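# Drop three balls into the seats of a pivoting tray

## Task

Get exactly one ball into each of the three seats of the tray that balances on one pivot inside the transparent cover. Feeding them through the openings (chutes) in the cover's top is allowed. When you release a ball, its lowest point must not be higher than the chute's rim, or the result suffers. Keep the tray's load balanced at all times: an uneven load makes it tilt at once and the balls roll out.

## Robot and tools

ROBOTS. Three identical i2rt Big YAM arms: arm1, arm2, arm3. Each has six joints, a right hand with index, middle and ring fingers plus a thumb, and a wrist camera. Foot (base_link) poses in the scene frame, metres, quaternion wxyz: arm1 at (+0.546, -0.025, +0.784), quat (+0.047, +0.003, +0.002, -0.999); arm2 at (-0.161, +0.528, +0.739), quat (+0.747, +0.006, +0.006, -0.665); arm3 at (-0.163, -0.477, +0.736), quat (+0.782, -0.003, +0.002, +0.623). Each foot faces its own +x. The surfaces under the arms are at z=+0.720. The hand reaches about 1.06 m from the joint1 axis. Room cameras: cam_high and cam_low. Wrist cameras: arm1_cam_wrist, arm2_cam_wrist, arm3_cam_wrist (fisheye, 672x504, looking toward the index knuckle; the open hand blocks part of the view).

FRAMES. One scene frame for everything: origin on the floor, +z up, metres. Hand-point axes: +z runs along straight fingers toward the tips, +x across the palm away from the thumb, +y out of the palm face (palm surface at y = -0.062). Straight fingertips end about 0.139 m beyond the knuckles (knuckles at z = -0.017). A rigid camera mast sticks out on the palm side near the wrist and can collide with things.

TOOL move. Arguments: arm1, arm2, arm3 (each that robot's share) and cameras. A robot omitted gets no new command. An empty call returns every robot's full state plus all images and the scene number. Per robot:
- joints: absolute targets by name. joint1_rad -2.879..2.879 (rotation about the foot, positive counter-clockwise seen from above); joint2_rad 0..3.141 (shoulder, positive lifts the upper arm up then forward); joint3_rad 0..3.019 (elbow, positive opens); joint4_rad -1.692..1.57 (hand pitch, positive raises fingers); joint5_rad -1.57..1.57 (sideways swing, positive to the arm's right); joint6_rad -2.094..2.094 (roll, positive clockwise viewed from behind). Radians.
- Hand keys hand_index_/middle_/ring_ mcp, abd, pip, dip and hand_thumb_ cmc, axl, mcp, ipl: each -1..1, a goal angle scaled between the hinge's two stops (absolute). Straight values: mcp +0.75, abd 0.00, pip +0.58, dip +0.70, thumb_cmc +0.71, thumb_axl +0.68, thumb_mcp +0.23, thumb_ipl +0.17; moving toward -1 curls fingers toward the palm and swings the thumb in front of the palm. hand_current_limit -1..1 caps motor current linearly from 0 mA to 550 mA (starts at +0.4). hand_speed -0.96..1 sets set-point speed as (n+1)/2 of 8.5 rad/s (starts at -0.6). Omitted hand keys keep their goals.
- target: one list of 7 numbers [x, y, z, qw, qx, qy, qz], an absolute hand pose in the scene frame, metres. The hand follows a straight line from its hand_target. When target is given, joints may contain only hand keys.
- speed: top path speed, 0.002..0.5 m/s (default 0.25), turning capped at twice that in rad/s; allowed only with target.
- min_time_s: 0.1..8 s, the shortest duration for that robot's arm-joint motions.
All hand paths in one call finish together, paced by the slowest, and take 0.5..10 s. Paths ignore obstacles and other arms; hands lag, drift, and often end a centimetre or more off.

TOOL wait: seconds 0..10, optional cameras; nothing new is commanded.
TOOL zoom_image: camera plus region [x0, y0, x1, y1] in pixels from the top-left, at most 504 wide and 504 high, from that camera's newest image.
TOOL finished_scene: scene (the current scene number); ends the scene irreversibly.

RESULTS. The line move reports per commanded robot "done" or its worst status. joint_status and hand_status words: off_target (stopped away from target, may still push); time_out (arm could not finish; joints keep a nearby target and on_its_own lists ones still moving there); not_followed / "joint command not followed" / "pose unreachable" (a safety check blocked the targets; the robot may keep trying); limit_stop_at_motor_heat (resend the target). Robots under "as last shown" were not commanded. hand_state gives one word per finger motor: moving, goal, blocked, overload. <motor>_current_ma is positive when pushing toward -1. Joint velocities in rad/s; joint torques include gravity and are noisy. hand is the measured hand pose; hand_target is the pose the drives hold.

CAUTIONS. Never press two robots together or grip another arm's fingers; the collision check may act too late. Don't knock items out of the work area, drop balls from high, slam, or push hard into the cover or tray. Arms keep pushing on contact, heating motors: MOTOR HOT warns at 85 °C, and at 100 °C an OVER-TEMPERATURE FAULT makes the arm fall limp. A finger motor drawing 495 mA or more for 5 s shuts down for 10 s. If a call is refused, later motion calls in the same reply are skipped; an invalid call (unknown key) does not block them. Loose objects may occasionally get nudged by something else.

Each tool is called after "Request:" by a JSON object that holds its "op" and its "data", one argument or row to a line.

## Session

Request:
{"op": "move", "data": {

}}

Scene clock: 0.00 s.
Joint torques (N m): no reading
Motor temperatures (°C): arm1=[27 24 22 28 23 23] | arm2=[28 27 26 27 23 24] | arm3=[28 24 23 22 26 25]
Heat: arm1: hottest joint4_rad 28 °C; arm2: hottest joint1_rad 28 °C; arm3: hottest joint1_rad 28 °C.
Joint velocities: within noise
arm1.joint_positions: joint1_rad=+0.574 joint2_rad=+0.640 joint3_rad=+1.585 joint4_rad=-1.251 joint5_rad=-0.022 joint6_rad=+0.987 hand_index_mcp=+0.753 hand_index_abd=+0.000 hand_index_pip=+0.577 hand_index_dip=+0.696 hand_middle_mcp=+0.753 hand_middle_abd=+0.000 hand_middle_pip=+0.577 hand_middle_dip=+0.696 hand_ring_mcp=+0.753 hand_ring_abd=+0.000 hand_ring_pip=+0.577 hand_ring_dip=+0.696 hand_thumb_cmc=+0.714 hand_thumb_axl=+0.677 hand_thumb_mcp=+0.226 hand_thumb_ipl=+0.168 hand_current_limit=+0.400 hand_speed=-0.600
arm1.joint_status: not commanded
arm1.hand_state: goal,goal,goal,goal,goal,goal,goal,goal,goal,goal,goal,goal,goal,goal,goal,goal
arm1.index_mcp_current_ma: 0
arm1.index_abd_current_ma: 0
arm1.index_pip_current_ma: 0
arm1.index_dip_current_ma: 0
arm1.middle_mcp_current_ma: 0
arm1.middle_abd_current_ma: 0
arm1.middle_pip_current_ma: 0
arm1.middle_dip_current_ma: 0
arm1.ring_mcp_current_ma: 0
arm1.ring_abd_current_ma: 0
arm1.ring_pip_current_ma: 0
arm1.ring_dip_current_ma: 0
arm1.thumb_cmc_current_ma: 0
arm1.thumb_axl_current_ma: 0
arm1.thumb_mcp_current_ma: 0
arm1.thumb_ipl_current_ma: 0
arm1.hand_goal_index_mcp: 0.754
arm1.hand_goal_index_abd: 0.000
arm1.hand_goal_index_pip: 0.576
arm1.hand_goal_index_dip: 0.696
arm1.hand_goal_middle_mcp: 0.754
arm1.hand_goal_middle_abd: 0.000
arm1.hand_goal_middle_pip: 0.576
arm1.hand_goal_middle_dip: 0.696
arm1.hand_goal_ring_mcp: 0.754
arm1.hand_goal_ring_abd: 0.000
arm1.hand_goal_ring_pip: 0.576
arm1.hand_goal_ring_dip: 0.696
arm1.hand_goal_thumb_cmc: 0.714
arm1.hand_goal_thumb_axl: 0.678
arm1.hand_goal_thumb_mcp: 0.226
arm1.hand_goal_thumb_ipl: 0.168
arm1.hand: x=+0.3136 y=-0.1065 z=+1.4545 quat_wxyz=(+0.588, +0.479, -0.652, +0.034) (m; scene frame)
arm1.hand_target: x=+0.3173 y=-0.1035 z=+1.4658 quat_wxyz=(+0.598, +0.474, -0.645, +0.034) (m; scene frame)
arm1.hand_status: not commanded
arm2.joint_positions: joint1_rad=-0.125 joint2_rad=+0.612 joint3_rad=+1.476 joint4_rad=-1.322 joint5_rad=-0.097 joint6_rad=+1.217 hand_index_mcp=+0.753 hand_index_abd=+0.000 hand_index_pip=+0.577 hand_index_dip=+0.696 hand_middle_mcp=+0.753 hand_middle_abd=+0.000 hand_middle_pip=+0.577 hand_middle_dip=+0.696 hand_ring_mcp=+0.753 hand_ring_abd=+0.000 hand_ring_pip=+0.577 hand_ring_dip=+0.696 hand_thumb_cmc=+0.714 hand_thumb_axl=+0.677 hand_thumb_mcp=+0.226 hand_thumb_ipl=+0.168 hand_current_limit=+0.400 hand_speed=-0.600
arm2.joint_status: not commanded
arm2.hand_state: goal,goal,goal,goal,goal,goal,goal,goal,goal,goal,goal,goal,goal,goal,goal,goal
arm2.index_mcp_current_ma: 0
arm2.index_abd_current_ma: 0
arm2.index_pip_current_ma: 0
arm2.index_dip_current_ma: 0
arm2.middle_mcp_current_ma: 0
arm2.middle_abd_current_ma: 0
arm2.middle_pip_current_ma: 0
arm2.middle_dip_current_ma: 0
arm2.ring_mcp_current_ma: 0
arm2.ring_abd_current_ma: 0
arm2.ring_pip_current_ma: 0
arm2.ring_dip_current_ma: 0
arm2.thumb_cmc_current_ma: 0
arm2.thumb_axl_current_ma: 0
arm2.thumb_mcp_current_ma: 0
arm2.thumb_ipl_current_ma: 0
arm2.hand_goal_index_mcp: 0.754
arm2.hand_goal_index_abd: 0.000
arm2.hand_goal_index_pip: 0.576
arm2.hand_goal_index_dip: 0.696
arm2.hand_goal_middle_mcp: 0.754
arm2.hand_goal_middle_abd: 0.000
arm2.hand_goal_middle_pip: 0.576
arm2.hand_goal_middle_dip: 0.696
arm2.hand_goal_ring_mcp: 0.754
arm2.hand_goal_ring_abd: 0.000
arm2.hand_goal_ring_pip: 0.576
arm2.hand_goal_ring_dip: 0.696
arm2.hand_goal_thumb_cmc: 0.714
arm2.hand_goal_thumb_axl: 0.678
arm2.hand_goal_thumb_mcp: 0.226
arm2.hand_goal_thumb_ipl: 0.168
arm2.hand: x=-0.2345 y=+0.2869 z=+1.3237 quat_wxyz=(+0.405, +0.712, -0.470, +0.329) (m; scene frame)
arm2.hand_target: x=-0.2345 y=+0.2904 z=+1.3342 quat_wxyz=(+0.414, +0.707, -0.466, +0.335) (m; scene frame)
arm2.hand_status: not commanded
arm3.joint_positions: joint1_rad=+0.872 joint2_rad=+0.627 joint3_rad=+1.394 joint4_rad=-1.309 joint5_rad=+0.038 joint6_rad=+1.029 hand_index_mcp=+0.753 hand_index_abd=+0.000 hand_index_pip=+0.577 hand_index_dip=+0.696 hand_middle_mcp=+0.753 hand_middle_abd=+0.000 hand_middle_pip=+0.577 hand_middle_dip=+0.696 hand_ring_mcp=+0.753 hand_ring_abd=+0.000 hand_ring_pip=+0.577 hand_ring_dip=+0.696 hand_thumb_cmc=+0.714 hand_thumb_axl=+0.677 hand_thumb_mcp=+0.226 hand_thumb_ipl=+0.168 hand_current_limit=+0.400 hand_speed=-0.600
arm3.joint_status: not commanded
arm3.hand_state: goal,goal,goal,goal,goal,goal,goal,goal,goal,goal,goal,goal,goal,goal,goal,goal
arm3.index_mcp_current_ma: 0
arm3.index_abd_current_ma: 0
arm3.index_pip_current_ma: 0
arm3.index_dip_current_ma: 0
arm3.middle_mcp_current_ma: 0
arm3.middle_abd_current_ma: 0
arm3.middle_pip_current_ma: 0
arm3.middle_dip_current_ma: 0
arm3.ring_mcp_current_ma: 0
arm3.ring_abd_current_ma: 0
arm3.ring_pip_current_ma: 0
arm3.ring_dip_current_ma: 0
arm3.thumb_cmc_current_ma: 0
arm3.thumb_axl_current_ma: 0
arm3.thumb_mcp_current_ma: 0
arm3.thumb_ipl_current_ma: 0
arm3.hand_goal_index_mcp: 0.754
arm3.hand_goal_index_abd: 0.000
arm3.hand_goal_index_pip: 0.576
arm3.hand_goal_index_dip: 0.696
arm3.hand_goal_middle_mcp: 0.754
arm3.hand_goal_middle_abd: 0.000
arm3.hand_goal_middle_pip: 0.576
arm3.hand_goal_middle_dip: 0.696
arm3.hand_goal_ring_mcp: 0.754
arm3.hand_goal_ring_abd: 0.000
arm3.hand_goal_ring_pip: 0.576
arm3.hand_goal_ring_dip: 0.696
arm3.hand_goal_thumb_cmc: 0.714
arm3.hand_goal_thumb_axl: 0.678
arm3.hand_goal_thumb_mcp: 0.226
arm3.hand_goal_thumb_ipl: 0.168
arm3.hand: x=-0.2421 y=-0.2167 z=+1.3019 quat_wxyz=(-0.354, +0.176, +0.854, +0.338) (m; scene frame)
arm3.hand_target: x=-0.2402 y=-0.2192 z=+1.3128 quat_wxyz=(-0.362, +0.175, +0.848, +0.345) (m; scene frame)
arm3.hand_status: not commanded
pictures: arm1_cam_wrist, arm2_cam_wrist, arm3_cam_wrist, cam_high, cam_low

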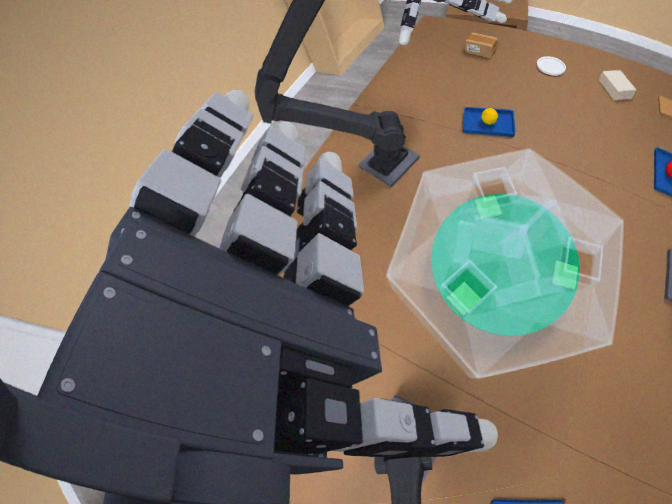

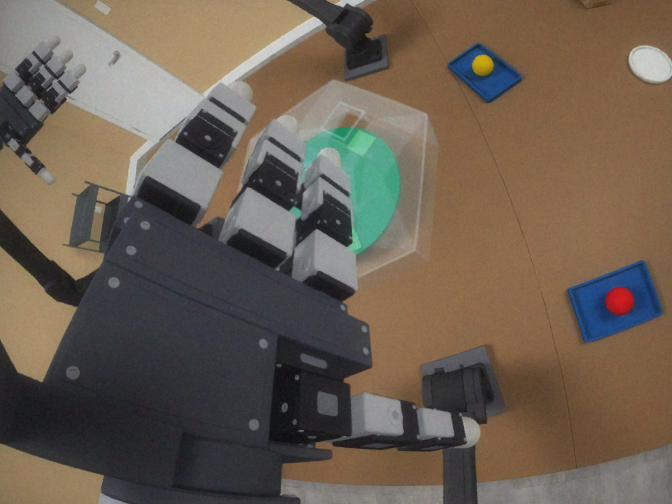

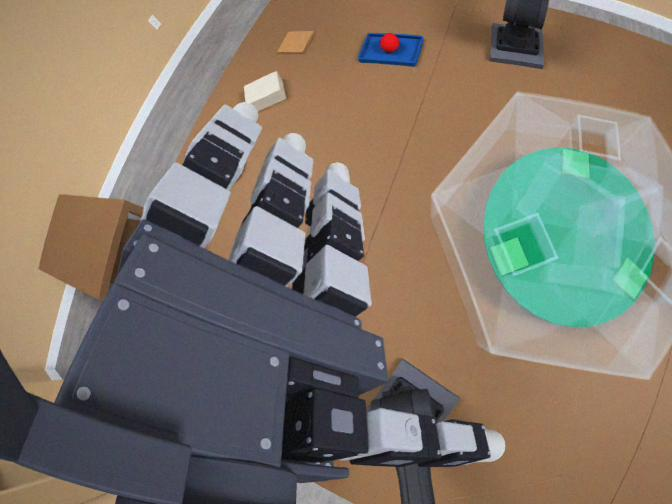

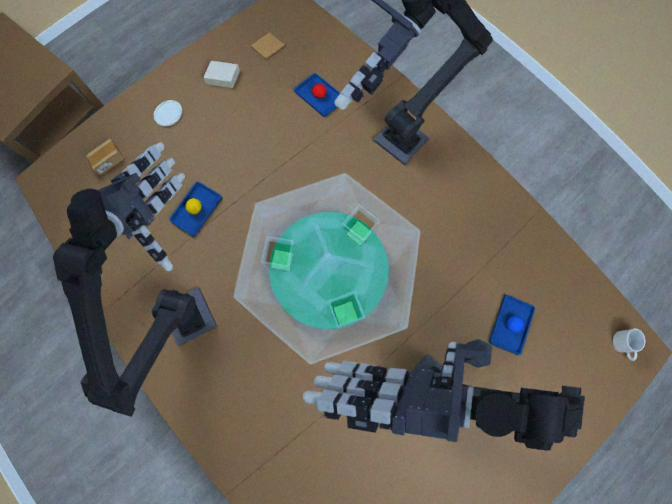

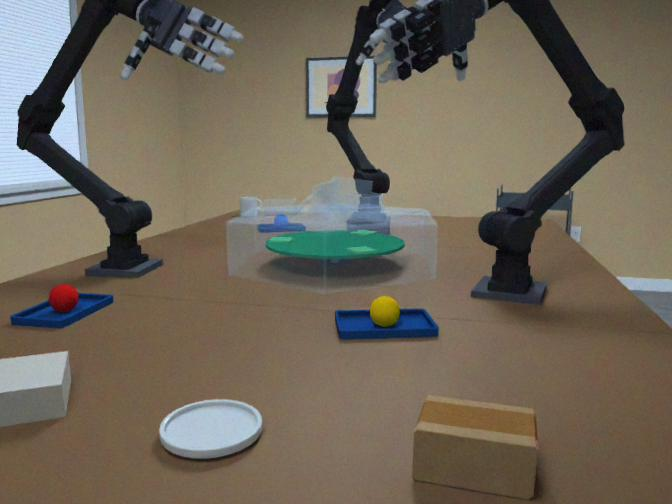

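Request:
{"op": "zoom_image", "data": {
  "camera": "cam_high",
  "region": [220, 160, 440, 380]
}}

Request:
{"op": "zoom_image", "data": {
  "camera": "cam_low",
  "region": [200, 160, 460, 350]
}}

Request:
{"op": "zoom_image", "data": {
  "camera": "cam_high",
  "region": [470, 270, 570, 370]
}}

Request:
{"op": "zoom_image", "data": {
  "camera": "cam_high",
  "region": [150, 160, 250, 260]
}}

Request:
{"op": "zoom_image", "data": {
  "camera": "cam_high",
  "region": [270, 50, 370, 150]
}}

Request:
{"op": "zoom_image", "data": {
  "camera": "cam_low",
  "region": [0, 260, 460, 360]
}}

Scaled by 2.291.

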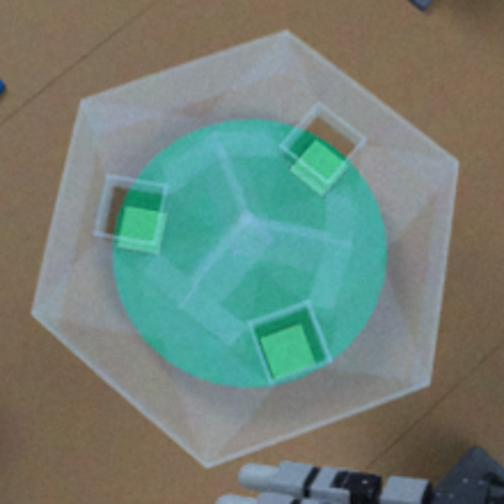

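Scaled by 1.938.

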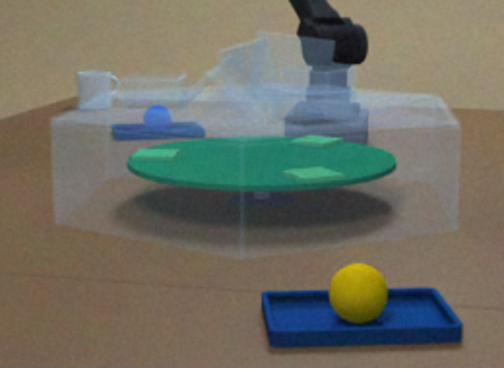

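Scaled by 5.040.

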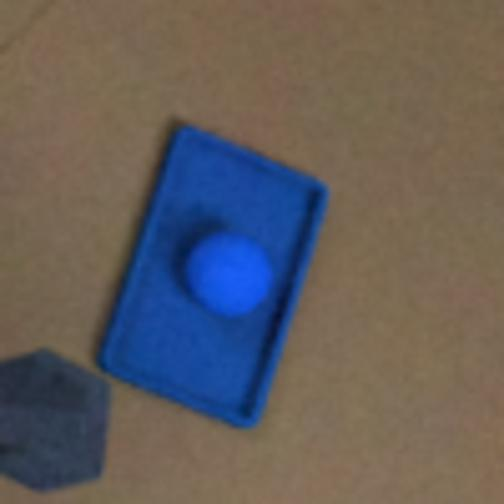

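Scaled by 5.040.

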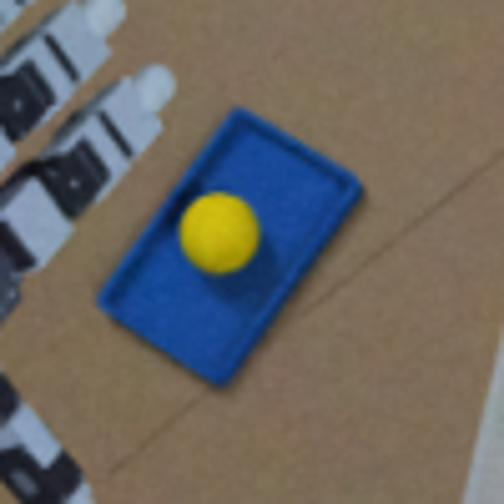

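Scaled by 5.040.

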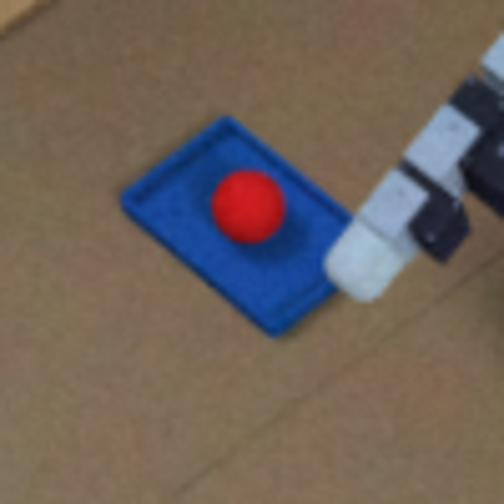

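Scaled by 1.096.

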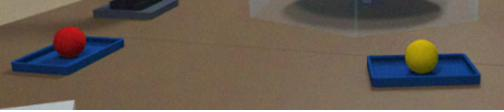

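Request:
{"op": "zoom_image", "data": {
  "camera": "cam_low",
  "region": [220, 170, 340, 300]
}}

Request:
{"op": "zoom_image", "data": {
  "camera": "cam_low",
  "region": [320, 170, 450, 300]
}}

Request:
{"op": "zoom_image", "data": {
  "camera": "arm1_cam_wrist",
  "region": [380, 140, 640, 390]
}}

Request:
{"op": "zoom_image", "data": {
  "camera": "arm3_cam_wrist",
  "region": [420, 80, 672, 390]
}}

Request:
{"op": "zoom_image", "data": {
  "camera": "cam_high",
  "region": [250, 190, 400, 340]
}}

Scaled by 3.877.

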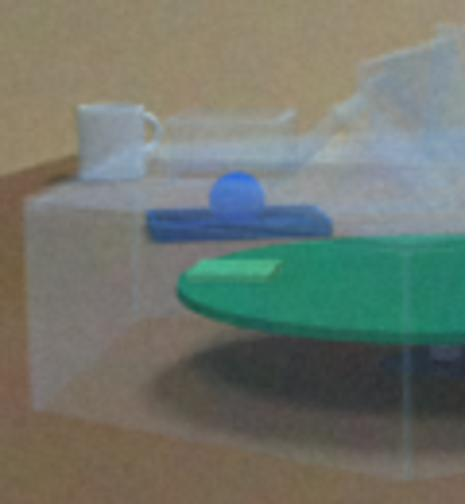

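Scaled by 3.877.

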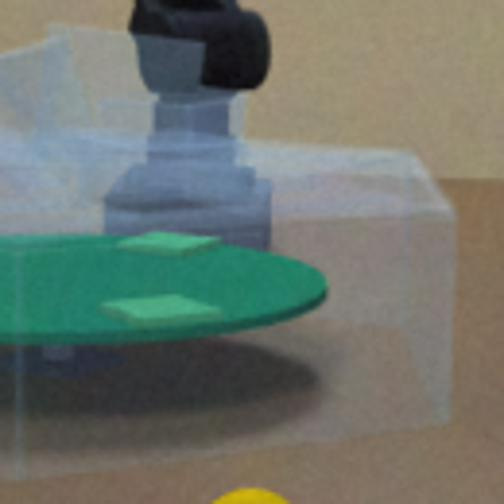

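Scaled by 1.938 from the camera's 672x504 image, which has a finer 960x720 frame.

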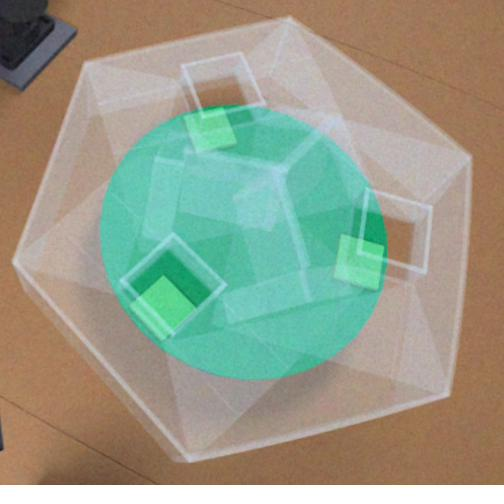

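Scaled by 1.626 from the camera's 672x504 image, which has a finer 960x720 frame.

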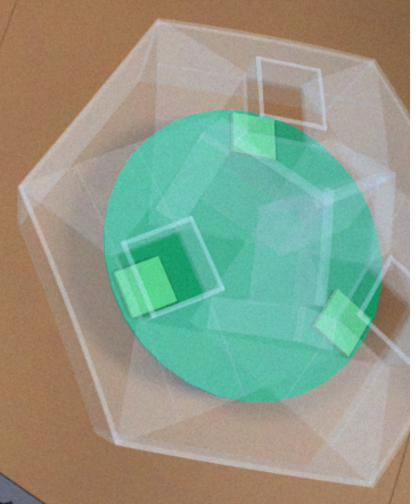

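Scaled by 3.360.

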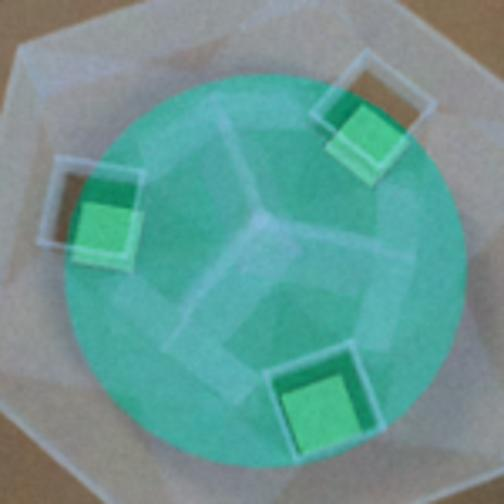

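Request:
{"op": "zoom_image", "data": {
  "camera": "cam_high",
  "region": [350, 90, 450, 190]
}}

Request:
{"op": "zoom_image", "data": {
  "camera": "cam_high",
  "region": [130, 270, 230, 370]
}}

Request:
{"op": "zoom_image", "data": {
  "camera": "cam_low",
  "region": [60, 180, 180, 300]
}}

Request:
{"op": "zoom_image", "data": {
  "camera": "cam_low",
  "region": [450, 200, 570, 320]
}}

Scaled by 5.040.

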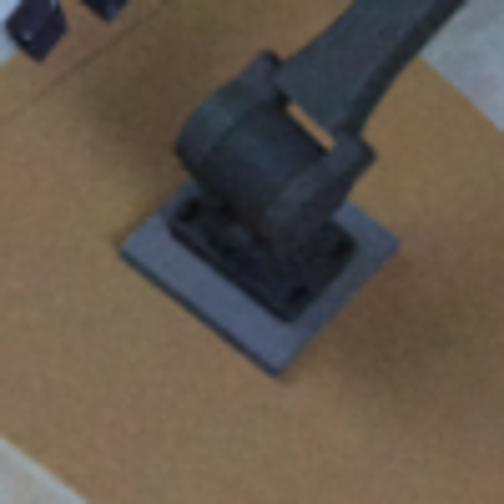

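Scaled by 5.040.

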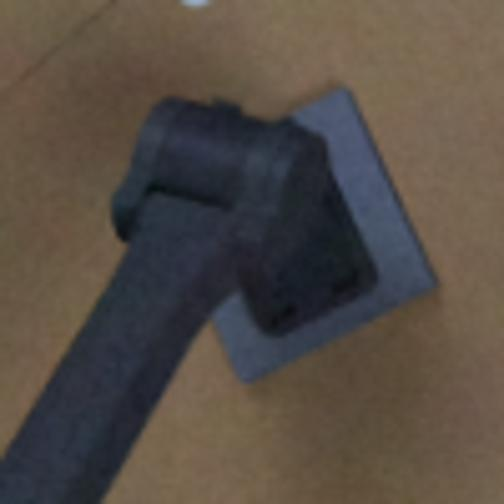

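Scaled by 4.200.

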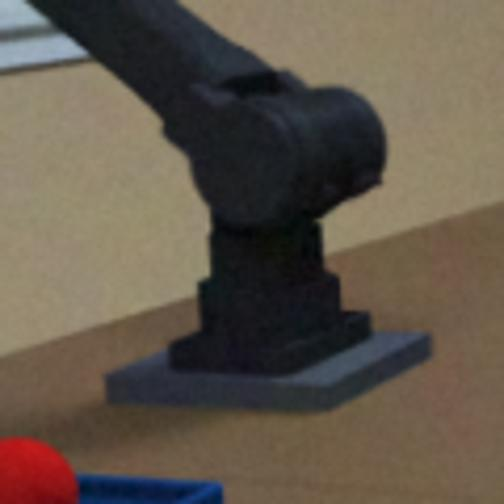

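Scaled by 4.200.

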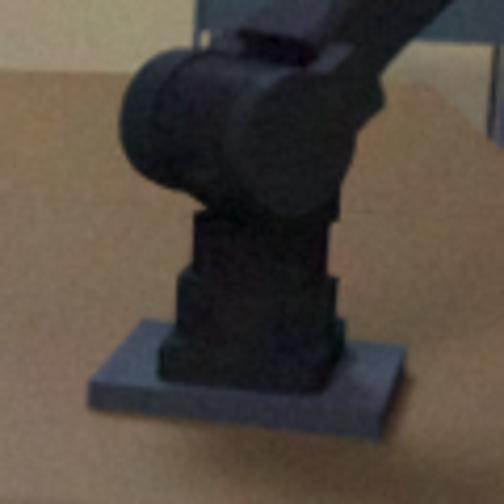

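Request:
{"op": "move", "data": {
  "arm1": {"joints": {"joint5_rad": 1.2, "joint6_rad": -1.5}, "min_time_s": 3},
  "arm2": {"joints": {"joint5_rad": 1.2, "joint6_rad": -1.5}, "min_time_s": 3},
  "arm3": {"joints": {"joint5_rad": 1.2, "joint6_rad": -1.5}, "min_time_s": 3},
  "cameras": ["all"]
}}

Scene clock: 286.40 s.
Joint torques (N m): arm1=[-0.5 3.25 8.32 1.7 0.43 -0.18] | arm2=[-2.67 2.61 7.25 2.1 0.58 0.08] | arm3=[0.09 -1.26 10.14 1.99 0.88 -0.23]
Motor temperatures (°C): arm1=[26 24 30 28 23 23] | arm2=[28 26 37 27 23 24] | arm3=[28 24 36 23 25 25]
Heat: arm1: hottest joint3_rad 30 °C; arm2: hottest joint3_rad 37 °C; arm3: hottest joint3_rad 36 °C.
move: arm1 done; arm2 done; arm3 done
Joint velocities: within noise
arm1.joint_positions: joint1_rad=+0.574 joint2_rad=+0.640 joint3_rad=+1.585 joint4_rad=-1.251 joint5_rad=+1.195 joint6_rad=-1.492 hand_index_mcp=+0.754 hand_index_abd=-0.002 hand_index_pip=+0.577 hand_index_dip=+0.696 hand_middle_mcp=+0.754 hand_middle_abd=-0.002 hand_middle_pip=+0.577 hand_middle_dip=+0.696 hand_ring_mcp=+0.754 hand_ring_abd=-0.002 hand_ring_pip=+0.577 hand_ring_dip=+0.696 hand_thumb_cmc=+0.715 hand_thumb_axl=+0.677 hand_thumb_mcp=+0.225 hand_thumb_ipl=+0.168 hand_current_limit=+0.400 hand_speed=-0.600
arm1.joint_status: all done
arm1.hand_state: goal,goal,goal,goal,goal,goal,goal,goal,goal,goal,goal,goal,goal,goal,goal,goal
arm1.index_mcp_current_ma: 0
arm1.index_abd_current_ma: -3
arm1.index_pip_current_ma: 1
arm1.index_dip_current_ma: 0
arm1.middle_mcp_current_ma: 0
arm1.middle_abd_current_ma: -3
arm1.middle_pip_current_ma: 1
arm1.middle_dip_current_ma: 0
arm1.ring_mcp_current_ma: 0
arm1.ring_abd_current_ma: -3
arm1.ring_pip_current_ma: 1
arm1.ring_dip_current_ma: 0
arm1.thumb_cmc_current_ma: 2
arm1.thumb_axl_current_ma: -2
arm1.thumb_mcp_current_ma: -1
arm1.thumb_ipl_current_ma: -1
arm1.hand_goal_index_mcp: 0.754
arm1.hand_goal_index_abd: 0.000
arm1.hand_goal_index_pip: 0.576
arm1.hand_goal_index_dip: 0.696
arm1.hand_goal_middle_mcp: 0.754
arm1.hand_goal_middle_abd: 0.000
arm1.hand_goal_middle_pip: 0.576
arm1.hand_goal_middle_dip: 0.696
arm1.hand_goal_ring_mcp: 0.754
arm1.hand_goal_ring_abd: 0.000
arm1.hand_goal_ring_pip: 0.576
arm1.hand_goal_ring_dip: 0.696
arm1.hand_goal_thumb_cmc: 0.714
arm1.hand_goal_thumb_axl: 0.678
arm1.hand_goal_thumb_mcp: 0.226
arm1.hand_goal_thumb_ipl: 0.168
arm1.hand: x=+0.3072 y=-0.0461 z=+1.4665 quat_wxyz=(-0.246, +0.736, -0.123, -0.619) (m; scene frame)
arm1.hand_target: x=+0.3113 y=-0.0423 z=+1.4754 quat_wxyz=(-0.246, +0.732, -0.125, -0.623) (m; scene frame)
arm1.hand_status: not commanded
arm2.joint_positions: joint1_rad=-0.111 joint2_rad=+0.612 joint3_rad=+1.476 joint4_rad=-1.320 joint5_rad=+1.183 joint6_rad=-1.497 hand_index_mcp=+0.753 hand_index_abd=-0.002 hand_index_pip=+0.577 hand_index_dip=+0.696 hand_middle_mcp=+0.753 hand_middle_abd=-0.002 hand_middle_pip=+0.577 hand_middle_dip=+0.696 hand_ring_mcp=+0.753 hand_ring_abd=-0.002 hand_ring_pip=+0.577 hand_ring_dip=+0.696 hand_thumb_cmc=+0.714 hand_thumb_axl=+0.677 hand_thumb_mcp=+0.225 hand_thumb_ipl=+0.168 hand_current_limit=+0.400 hand_speed=-0.600
arm2.joint_status: all done
arm2.hand_state: goal,goal,goal,goal,goal,goal,goal,goal,goal,goal,goal,goal,goal,goal,goal,goal
arm2.index_mcp_current_ma: -1
arm2.index_abd_current_ma: -1
arm2.index_pip_current_ma: 0
arm2.index_dip_current_ma: 0
arm2.middle_mcp_current_ma: -1
arm2.middle_abd_current_ma: -1
arm2.middle_pip_current_ma: 0
arm2.middle_dip_current_ma: 0
arm2.ring_mcp_current_ma: -1
arm2.ring_abd_current_ma: -1
arm2.ring_pip_current_ma: 0
arm2.ring_dip_current_ma: 0
arm2.thumb_cmc_current_ma: 0
arm2.thumb_axl_current_ma: 0
arm2.thumb_mcp_current_ma: -1
arm2.thumb_ipl_current_ma: 0
arm2.hand_goal_index_mcp: 0.754
arm2.hand_goal_index_abd: 0.000
arm2.hand_goal_index_pip: 0.576
arm2.hand_goal_index_dip: 0.696
arm2.hand_goal_middle_mcp: 0.754
arm2.hand_goal_middle_abd: 0.000
arm2.hand_goal_middle_pip: 0.576
arm2.hand_goal_middle_dip: 0.696
arm2.hand_goal_ring_mcp: 0.754
arm2.hand_goal_ring_abd: 0.000
arm2.hand_goal_ring_pip: 0.576
arm2.hand_goal_ring_dip: 0.696
arm2.hand_goal_thumb_cmc: 0.714
arm2.hand_goal_thumb_axl: 0.678
arm2.hand_goal_thumb_mcp: 0.226
arm2.hand_goal_thumb_ipl: 0.168
arm2.hand: x=-0.2902 y=+0.3105 z=+1.3601 quat_wxyz=(-0.005, +0.716, +0.271, -0.643) (m; scene frame)
arm2.hand_target: x=-0.2908 y=+0.3156 z=+1.3690 quat_wxyz=(-0.003, +0.714, +0.266, -0.647) (m; scene frame)
arm2.hand_status: not commanded
arm3.joint_positions: joint1_rad=+0.863 joint2_rad=+0.627 joint3_rad=+1.394 joint4_rad=-1.309 joint5_rad=+1.193 joint6_rad=-1.487 hand_index_mcp=+0.752 hand_index_abd=-0.002 hand_index_pip=+0.577 hand_index_dip=+0.696 hand_middle_mcp=+0.752 hand_middle_abd=-0.002 hand_middle_pip=+0.577 hand_middle_dip=+0.696 hand_ring_mcp=+0.752 hand_ring_abd=-0.002 hand_ring_pip=+0.577 hand_ring_dip=+0.696 hand_thumb_cmc=+0.713 hand_thumb_axl=+0.677 hand_thumb_mcp=+0.225 hand_thumb_ipl=+0.168 hand_current_limit=+0.400 hand_speed=-0.600
arm3.joint_status: all done
arm3.hand_state: goal,goal,goal,goal,goal,goal,goal,goal,goal,goal,goal,goal,goal,goal,goal,goal
arm3.index_mcp_current_ma: 0
arm3.index_abd_current_ma: 0
arm3.index_pip_current_ma: 0
arm3.index_dip_current_ma: 0
arm3.middle_mcp_current_ma: 0
arm3.middle_abd_current_ma: 0
arm3.middle_pip_current_ma: 0
arm3.middle_dip_current_ma: 0
arm3.ring_mcp_current_ma: 0
arm3.ring_abd_current_ma: 0
arm3.ring_pip_current_ma: 0
arm3.ring_dip_current_ma: 0
arm3.thumb_cmc_current_ma: 0
arm3.thumb_axl_current_ma: 0
arm3.thumb_mcp_current_ma: 0
arm3.thumb_ipl_current_ma: 0
arm3.hand_goal_index_mcp: 0.754
arm3.hand_goal_index_abd: 0.000
arm3.hand_goal_index_pip: 0.576
arm3.hand_goal_index_dip: 0.696
arm3.hand_goal_middle_mcp: 0.754
arm3.hand_goal_middle_abd: 0.000
arm3.hand_goal_middle_pip: 0.576
arm3.hand_goal_middle_dip: 0.696
arm3.hand_goal_ring_mcp: 0.754
arm3.hand_goal_ring_abd: 0.000
arm3.hand_goal_ring_pip: 0.576
arm3.hand_goal_ring_dip: 0.696
arm3.hand_goal_thumb_cmc: 0.714
arm3.hand_goal_thumb_axl: 0.678
arm3.hand_goal_thumb_mcp: 0.226
arm3.hand_goal_thumb_ipl: 0.168
arm3.hand: x=-0.1945 y=-0.2100 z=+1.3215 quat_wxyz=(+0.611, -0.497, +0.593, +0.168) (m; scene frame)
arm3.hand_target: x=-0.1911 y=-0.2135 z=+1.3302 quat_wxyz=(+0.616, -0.495, +0.590, +0.167) (m; scene frame)
arm3.hand_status: not commanded
pictures: arm1_cam_wrist, arm2_cam_wrist, arm3_cam_wrist, cam_high, cam_low
camera_calibration:
arm1_cam_wrist: T_world_to_cam=[[-0.435874, -0.634452, 0.638345, -0.803057], [0.802228, 0.0476279, 0.595115, -1.1664], [-0.407975, 0.771494, 0.488215, -0.427253], [0, 0, 0, 1]] pos_world=[0.411379, -0.124325, 1.41536]
arm2_cam_wrist: T_world_to_cam=[[0.248599, -0.859537, 0.446537, -0.238579], [0.478855, 0.509794, 0.714708, -1.04018], [-0.84196, 0.0361507, 0.538328, -0.860752], [0, 0, 0, 1]] pos_world=[-0.167315, 0.356325, 1.31332]
arm3_cam_wrist: T_world_to_cam=[[-0.676003, 0.585104, 0.447965, -0.5695], [-0.0439993, -0.63887, 0.768055, -1.19903], [0.735584, 0.499498, 0.457622, -0.231157], [0, 0, 0, 1]] pos_world=[-0.267705, -0.317345, 1.28182]

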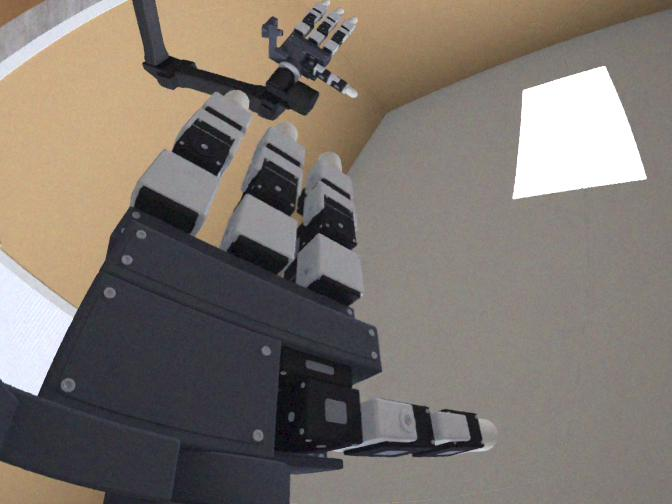

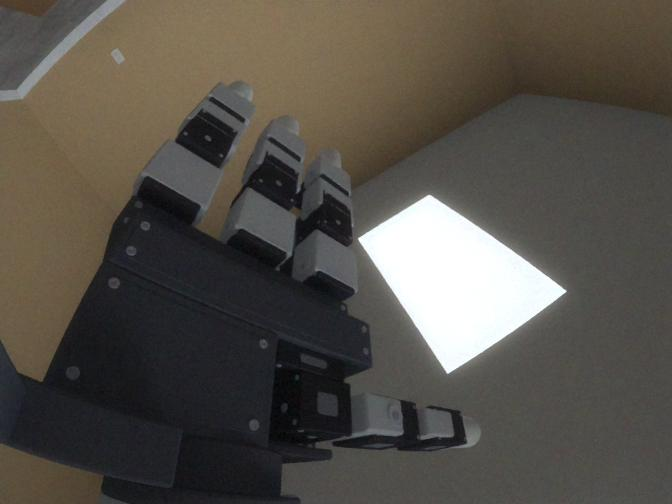

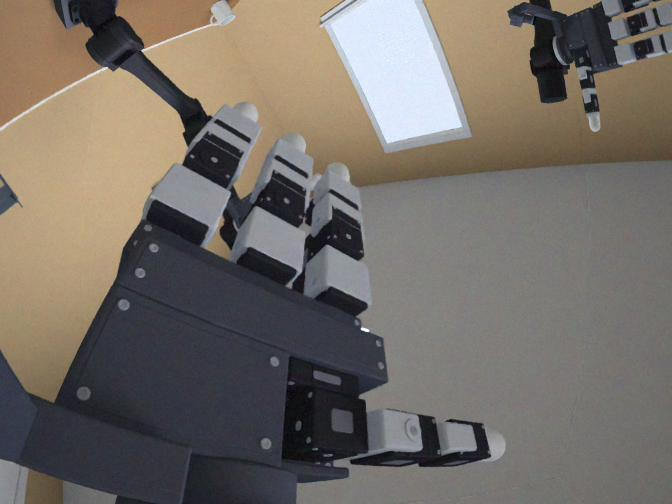

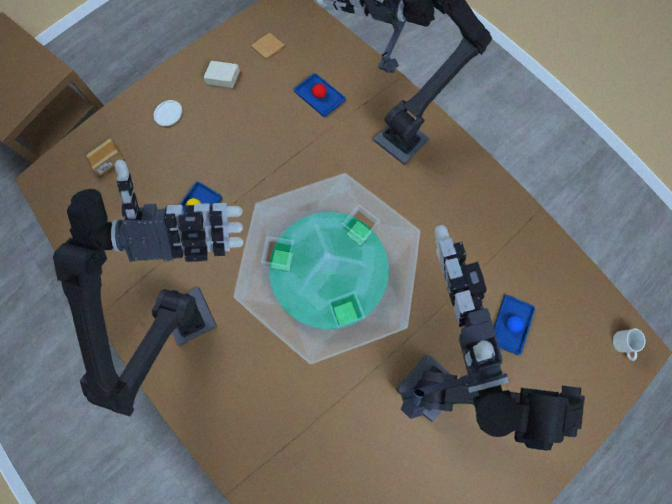

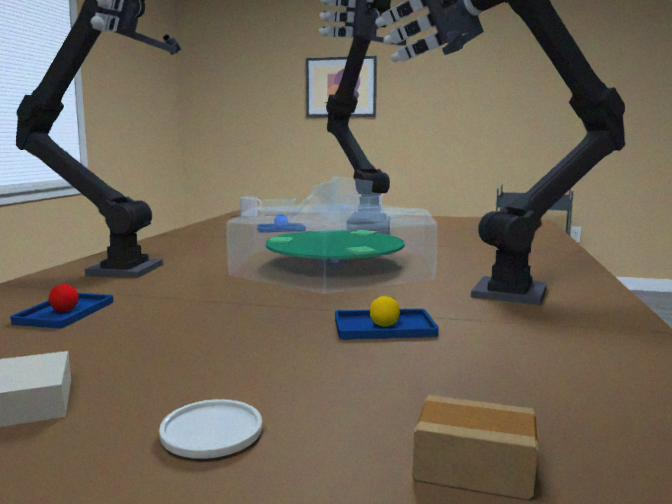

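Request:
{"op": "move", "data": {
  "arm1": {"joints": {"joint2_rad": 1.1, "joint3_rad": 1.2, "joint4_rad": -1.5}, "min_time_s": 3},
  "arm2": {"joints": {"joint2_rad": 1.1, "joint3_rad": 1.2, "joint4_rad": -1.5}, "min_time_s": 3},
  "arm3": {"joints": {"joint2_rad": 1.1, "joint3_rad": 1.2, "joint4_rad": -1.5}, "min_time_s": 3},
  "cameras": ["all"]
}}

Scene clock: 305.37 s.
Joint torques (N m): arm1=[-0.44 -5.25 9.47 -0.1 1.08 -0.17] | arm2=[-2.67 -7.12 7.24 0.46 1.09 0.06] | arm3=[0.21 -8.94 9.16 0.14 1.35 -0.23]
Motor temperatures (°C): arm1=[26 24 30 28 24 23] | arm2=[28 26 36 27 24 24] | arm3=[28 24 36 22 26 25]
Heat: arm1: hottest joint3_rad 30 °C; arm2: hottest joint3_rad 36 °C; arm3: hottest joint3_rad 36 °C.
move: arm1 done; arm2 done; arm3 done
Joint velocities: within noise
arm1.joint_positions: joint1_rad=+0.587 joint2_rad=+1.114 joint3_rad=+1.191 joint4_rad=-1.485 joint5_rad=+1.196 joint6_rad=-1.493 hand_index_mcp=+0.747 hand_index_abd=-0.002 hand_index_pip=+0.576 hand_index_dip=+0.696 hand_middle_mcp=+0.747 hand_middle_abd=-0.002 hand_middle_pip=+0.576 hand_middle_dip=+0.696 hand_ring_mcp=+0.747 hand_ring_abd=-0.002 hand_ring_pip=+0.576 hand_ring_dip=+0.696 hand_thumb_cmc=+0.708 hand_thumb_axl=+0.677 hand_thumb_mcp=+0.225 hand_thumb_ipl=+0.168 hand_current_limit=+0.400 hand_speed=-0.600
arm1.joint_status: all done
arm1.hand_state: goal,goal,goal,goal,goal,goal,goal,goal,goal,goal,goal,goal,goal,goal,goal,goal
arm1.index_mcp_current_ma: -19
arm1.index_abd_current_ma: -3
arm1.index_pip_current_ma: 0
arm1.index_dip_current_ma: 0
arm1.middle_mcp_current_ma: -19
arm1.middle_abd_current_ma: -3
arm1.middle_pip_current_ma: 0
arm1.middle_dip_current_ma: 0
arm1.ring_mcp_current_ma: -18
arm1.ring_abd_current_ma: -3
arm1.ring_pip_current_ma: 0
arm1.ring_dip_current_ma: 0
arm1.thumb_cmc_current_ma: -16
arm1.thumb_axl_current_ma: -2
arm1.thumb_mcp_current_ma: -1
arm1.thumb_ipl_current_ma: -1
arm1.hand_goal_index_mcp: 0.754
arm1.hand_goal_index_abd: 0.000
arm1.hand_goal_index_pip: 0.576
arm1.hand_goal_index_dip: 0.696
arm1.hand_goal_middle_mcp: 0.754
arm1.hand_goal_middle_abd: 0.000
arm1.hand_goal_middle_pip: 0.576
arm1.hand_goal_middle_dip: 0.696
arm1.hand_goal_ring_mcp: 0.754
arm1.hand_goal_ring_abd: 0.000
arm1.hand_goal_ring_pip: 0.576
arm1.hand_goal_ring_dip: 0.696
arm1.hand_goal_thumb_cmc: 0.714
arm1.hand_goal_thumb_axl: 0.678
arm1.hand_goal_thumb_mcp: 0.226
arm1.hand_goal_thumb_ipl: 0.168
arm1.hand: x=+0.1816 y=-0.1514 z=+1.1041 quat_wxyz=(-0.497, +0.800, +0.203, -0.268) (m; scene frame)
arm1.hand_target: x=+0.1838 y=-0.1493 z=+1.1063 quat_wxyz=(-0.502, +0.797, +0.212, -0.262) (m; scene frame)
arm1.hand_status: not commanded
arm2.joint_positions: joint1_rad=-0.111 joint2_rad=+1.107 joint3_rad=+1.207 joint4_rad=-1.488 joint5_rad=+1.183 joint6_rad=-1.499 hand_index_mcp=+0.748 hand_index_abd=-0.002 hand_index_pip=+0.576 hand_index_dip=+0.696 hand_middle_mcp=+0.747 hand_middle_abd=-0.002 hand_middle_pip=+0.576 hand_middle_dip=+0.696 hand_ring_mcp=+0.746 hand_ring_abd=-0.002 hand_ring_pip=+0.576 hand_ring_dip=+0.696 hand_thumb_cmc=+0.707 hand_thumb_axl=+0.677 hand_thumb_mcp=+0.225 hand_thumb_ipl=+0.168 hand_current_limit=+0.400 hand_speed=-0.600
arm2.joint_status: all done
arm2.hand_state: goal,goal,goal,goal,goal,goal,goal,goal,goal,goal,goal,goal,goal,goal,goal,goal
arm2.index_mcp_current_ma: -8
arm2.index_abd_current_ma: -1
arm2.index_pip_current_ma: 0
arm2.index_dip_current_ma: 0
arm2.middle_mcp_current_ma: -8
arm2.middle_abd_current_ma: -1
arm2.middle_pip_current_ma: 0
arm2.middle_dip_current_ma: 0
arm2.ring_mcp_current_ma: -10
arm2.ring_abd_current_ma: -1
arm2.ring_pip_current_ma: 0
arm2.ring_dip_current_ma: 0
arm2.thumb_cmc_current_ma: -8
arm2.thumb_axl_current_ma: 0
arm2.thumb_mcp_current_ma: -1
arm2.thumb_ipl_current_ma: 0
arm2.hand_goal_index_mcp: 0.754
arm2.hand_goal_index_abd: 0.000
arm2.hand_goal_index_pip: 0.576
arm2.hand_goal_index_dip: 0.696
arm2.hand_goal_middle_mcp: 0.754
arm2.hand_goal_middle_abd: 0.000
arm2.hand_goal_middle_pip: 0.576
arm2.hand_goal_middle_dip: 0.696
arm2.hand_goal_ring_mcp: 0.754
arm2.hand_goal_ring_abd: 0.000
arm2.hand_goal_ring_pip: 0.576
arm2.hand_goal_ring_dip: 0.696
arm2.hand_goal_thumb_cmc: 0.714
arm2.hand_goal_thumb_axl: 0.678
arm2.hand_goal_thumb_mcp: 0.226
arm2.hand_goal_thumb_ipl: 0.168
arm2.hand: x=-0.2895 y=+0.1605 z=+1.0631 quat_wxyz=(-0.327, +0.636, +0.531, -0.454) (m; scene frame)
arm2.hand_target: x=-0.2900 y=+0.1643 z=+1.0570 quat_wxyz=(-0.339, +0.627, +0.540, -0.447) (m; scene frame)
arm2.hand_status: not commanded
arm3.joint_positions: joint1_rad=+0.860 joint2_rad=+1.109 joint3_rad=+1.210 joint4_rad=-1.483 joint5_rad=+1.193 joint6_rad=-1.487 hand_index_mcp=+0.747 hand_index_abd=-0.002 hand_index_pip=+0.576 hand_index_dip=+0.696 hand_middle_mcp=+0.746 hand_middle_abd=-0.002 hand_middle_pip=+0.576 hand_middle_dip=+0.696 hand_ring_mcp=+0.746 hand_ring_abd=-0.002 hand_ring_pip=+0.576 hand_ring_dip=+0.696 hand_thumb_cmc=+0.708 hand_thumb_axl=+0.677 hand_thumb_mcp=+0.225 hand_thumb_ipl=+0.168 hand_current_limit=+0.400 hand_speed=-0.600
arm3.joint_status: all done
arm3.hand_state: goal,goal,goal,goal,goal,goal,goal,goal,goal,goal,goal,goal,goal,goal,goal,goal
arm3.index_mcp_current_ma: -3
arm3.index_abd_current_ma: 0
arm3.index_pip_current_ma: 0
arm3.index_dip_current_ma: 0
arm3.middle_mcp_current_ma: -3
arm3.middle_abd_current_ma: 0
arm3.middle_pip_current_ma: 0
arm3.middle_dip_current_ma: 0
arm3.ring_mcp_current_ma: -3
arm3.ring_abd_current_ma: 0
arm3.ring_pip_current_ma: 0
arm3.ring_dip_current_ma: 0
arm3.thumb_cmc_current_ma: -2
arm3.thumb_axl_current_ma: 0
arm3.thumb_mcp_current_ma: 0
arm3.thumb_ipl_current_ma: 0
arm3.hand_goal_index_mcp: 0.754
arm3.hand_goal_index_abd: 0.000
arm3.hand_goal_index_pip: 0.576
arm3.hand_goal_index_dip: 0.696
arm3.hand_goal_middle_mcp: 0.754
arm3.hand_goal_middle_abd: 0.000
arm3.hand_goal_middle_pip: 0.576
arm3.hand_goal_middle_dip: 0.696
arm3.hand_goal_ring_mcp: 0.754
arm3.hand_goal_ring_abd: 0.000
arm3.hand_goal_ring_pip: 0.576
arm3.hand_goal_ring_dip: 0.696
arm3.hand_goal_thumb_cmc: 0.714
arm3.hand_goal_thumb_axl: 0.678
arm3.hand_goal_thumb_mcp: 0.226
arm3.hand_goal_thumb_ipl: 0.168
arm3.hand: x=-0.2732 y=-0.1040 z=+1.0664 quat_wxyz=(+0.539, -0.695, +0.448, -0.161) (m; scene frame)
arm3.hand_target: x=-0.2692 y=-0.1088 z=+1.0591 quat_wxyz=(+0.534, -0.704, +0.432, -0.180) (m; scene frame)
arm3.hand_status: not commanded
pictures: arm1_cam_wrist, arm2_cam_wrist, arm3_cam_wrist, cam_high, cam_low
camera_calibration:
arm1_cam_wrist: T_world_to_cam=[[-0.556105, -0.744941, -0.368525, 0.42361], [0.109102, -0.505007, 0.856192, -1.09111], [-0.82392, 0.435925, 0.362112, -0.056402], [0, 0, 0, 1]] pos_world=[0.308144, -0.210869, 1.11074]
arm2_cam_wrist: T_world_to_cam=[[0.249151, -0.87013, -0.425203, 0.693604], [0.482441, -0.269183, 0.833542, -0.75195], [-0.839747, -0.412813, 0.352719, -0.424855], [0, 0, 0, 1]] pos_world=[-0.166811, 0.225728, 1.07156]
arm3_cam_wrist: T_world_to_cam=[[-0.702693, 0.6196, -0.349742, 0.276504], [-0.479648, -0.0494651, 0.876066, -1.11166], [0.52551, 0.783358, 0.331949, -0.00335819], [0, 0, 0, 1]] pos_world=[-0.337143, -0.223679, 1.0717]

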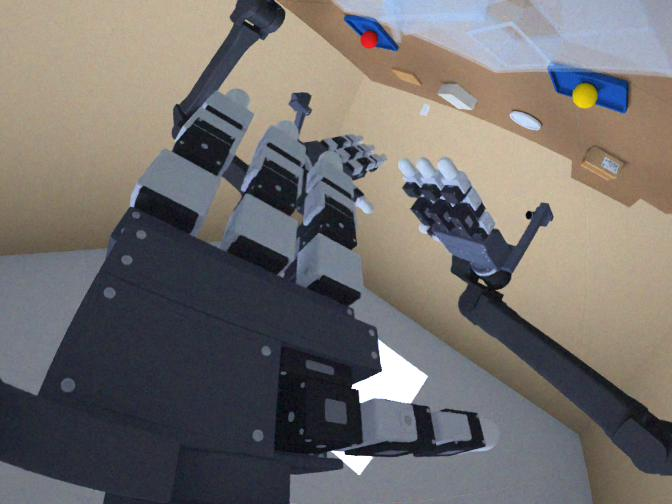

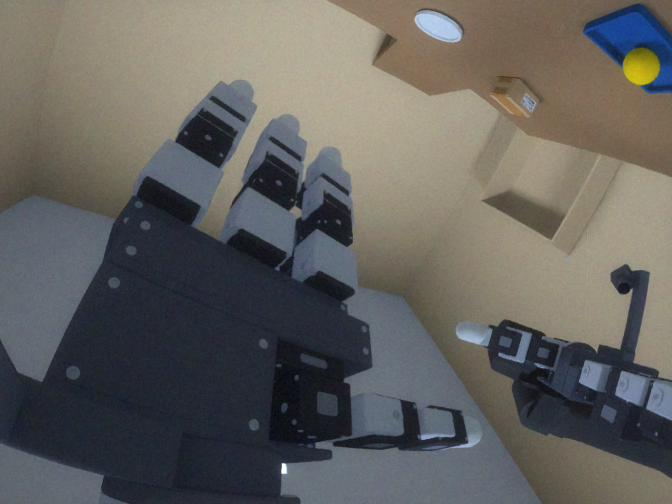

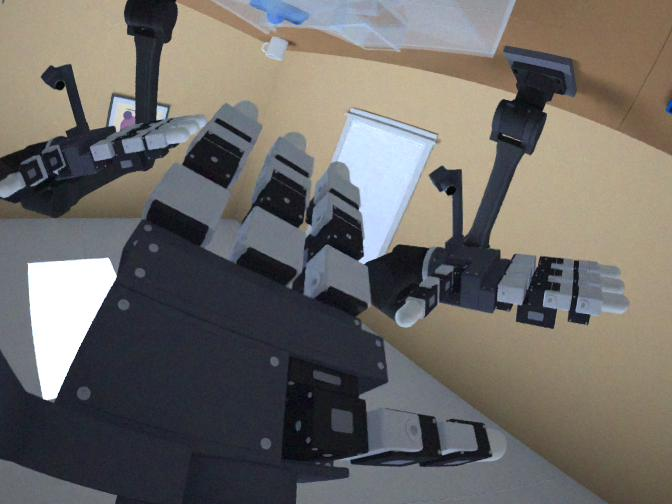

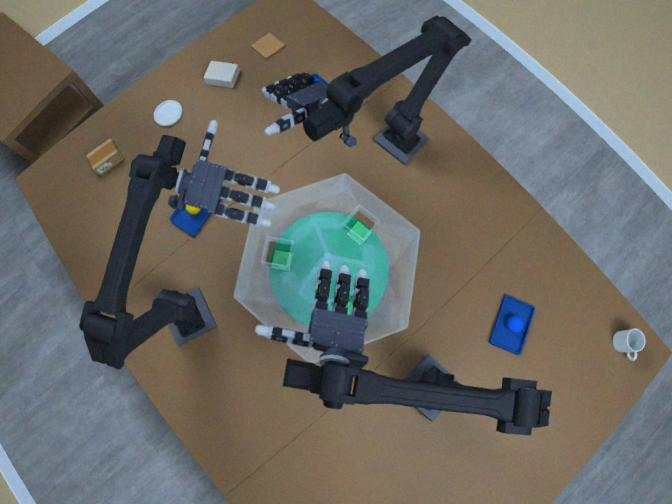

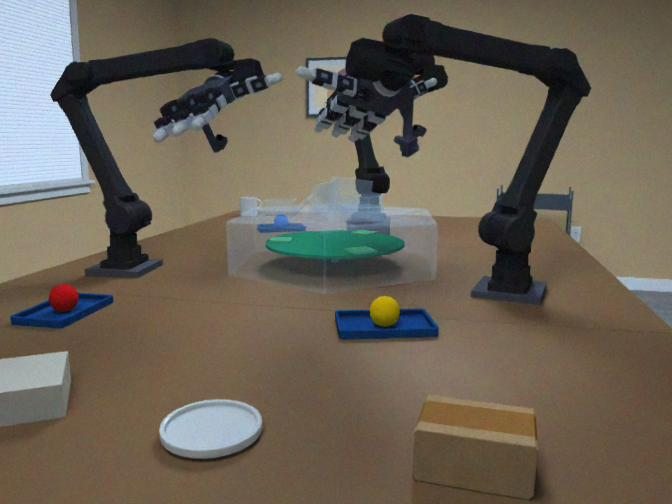

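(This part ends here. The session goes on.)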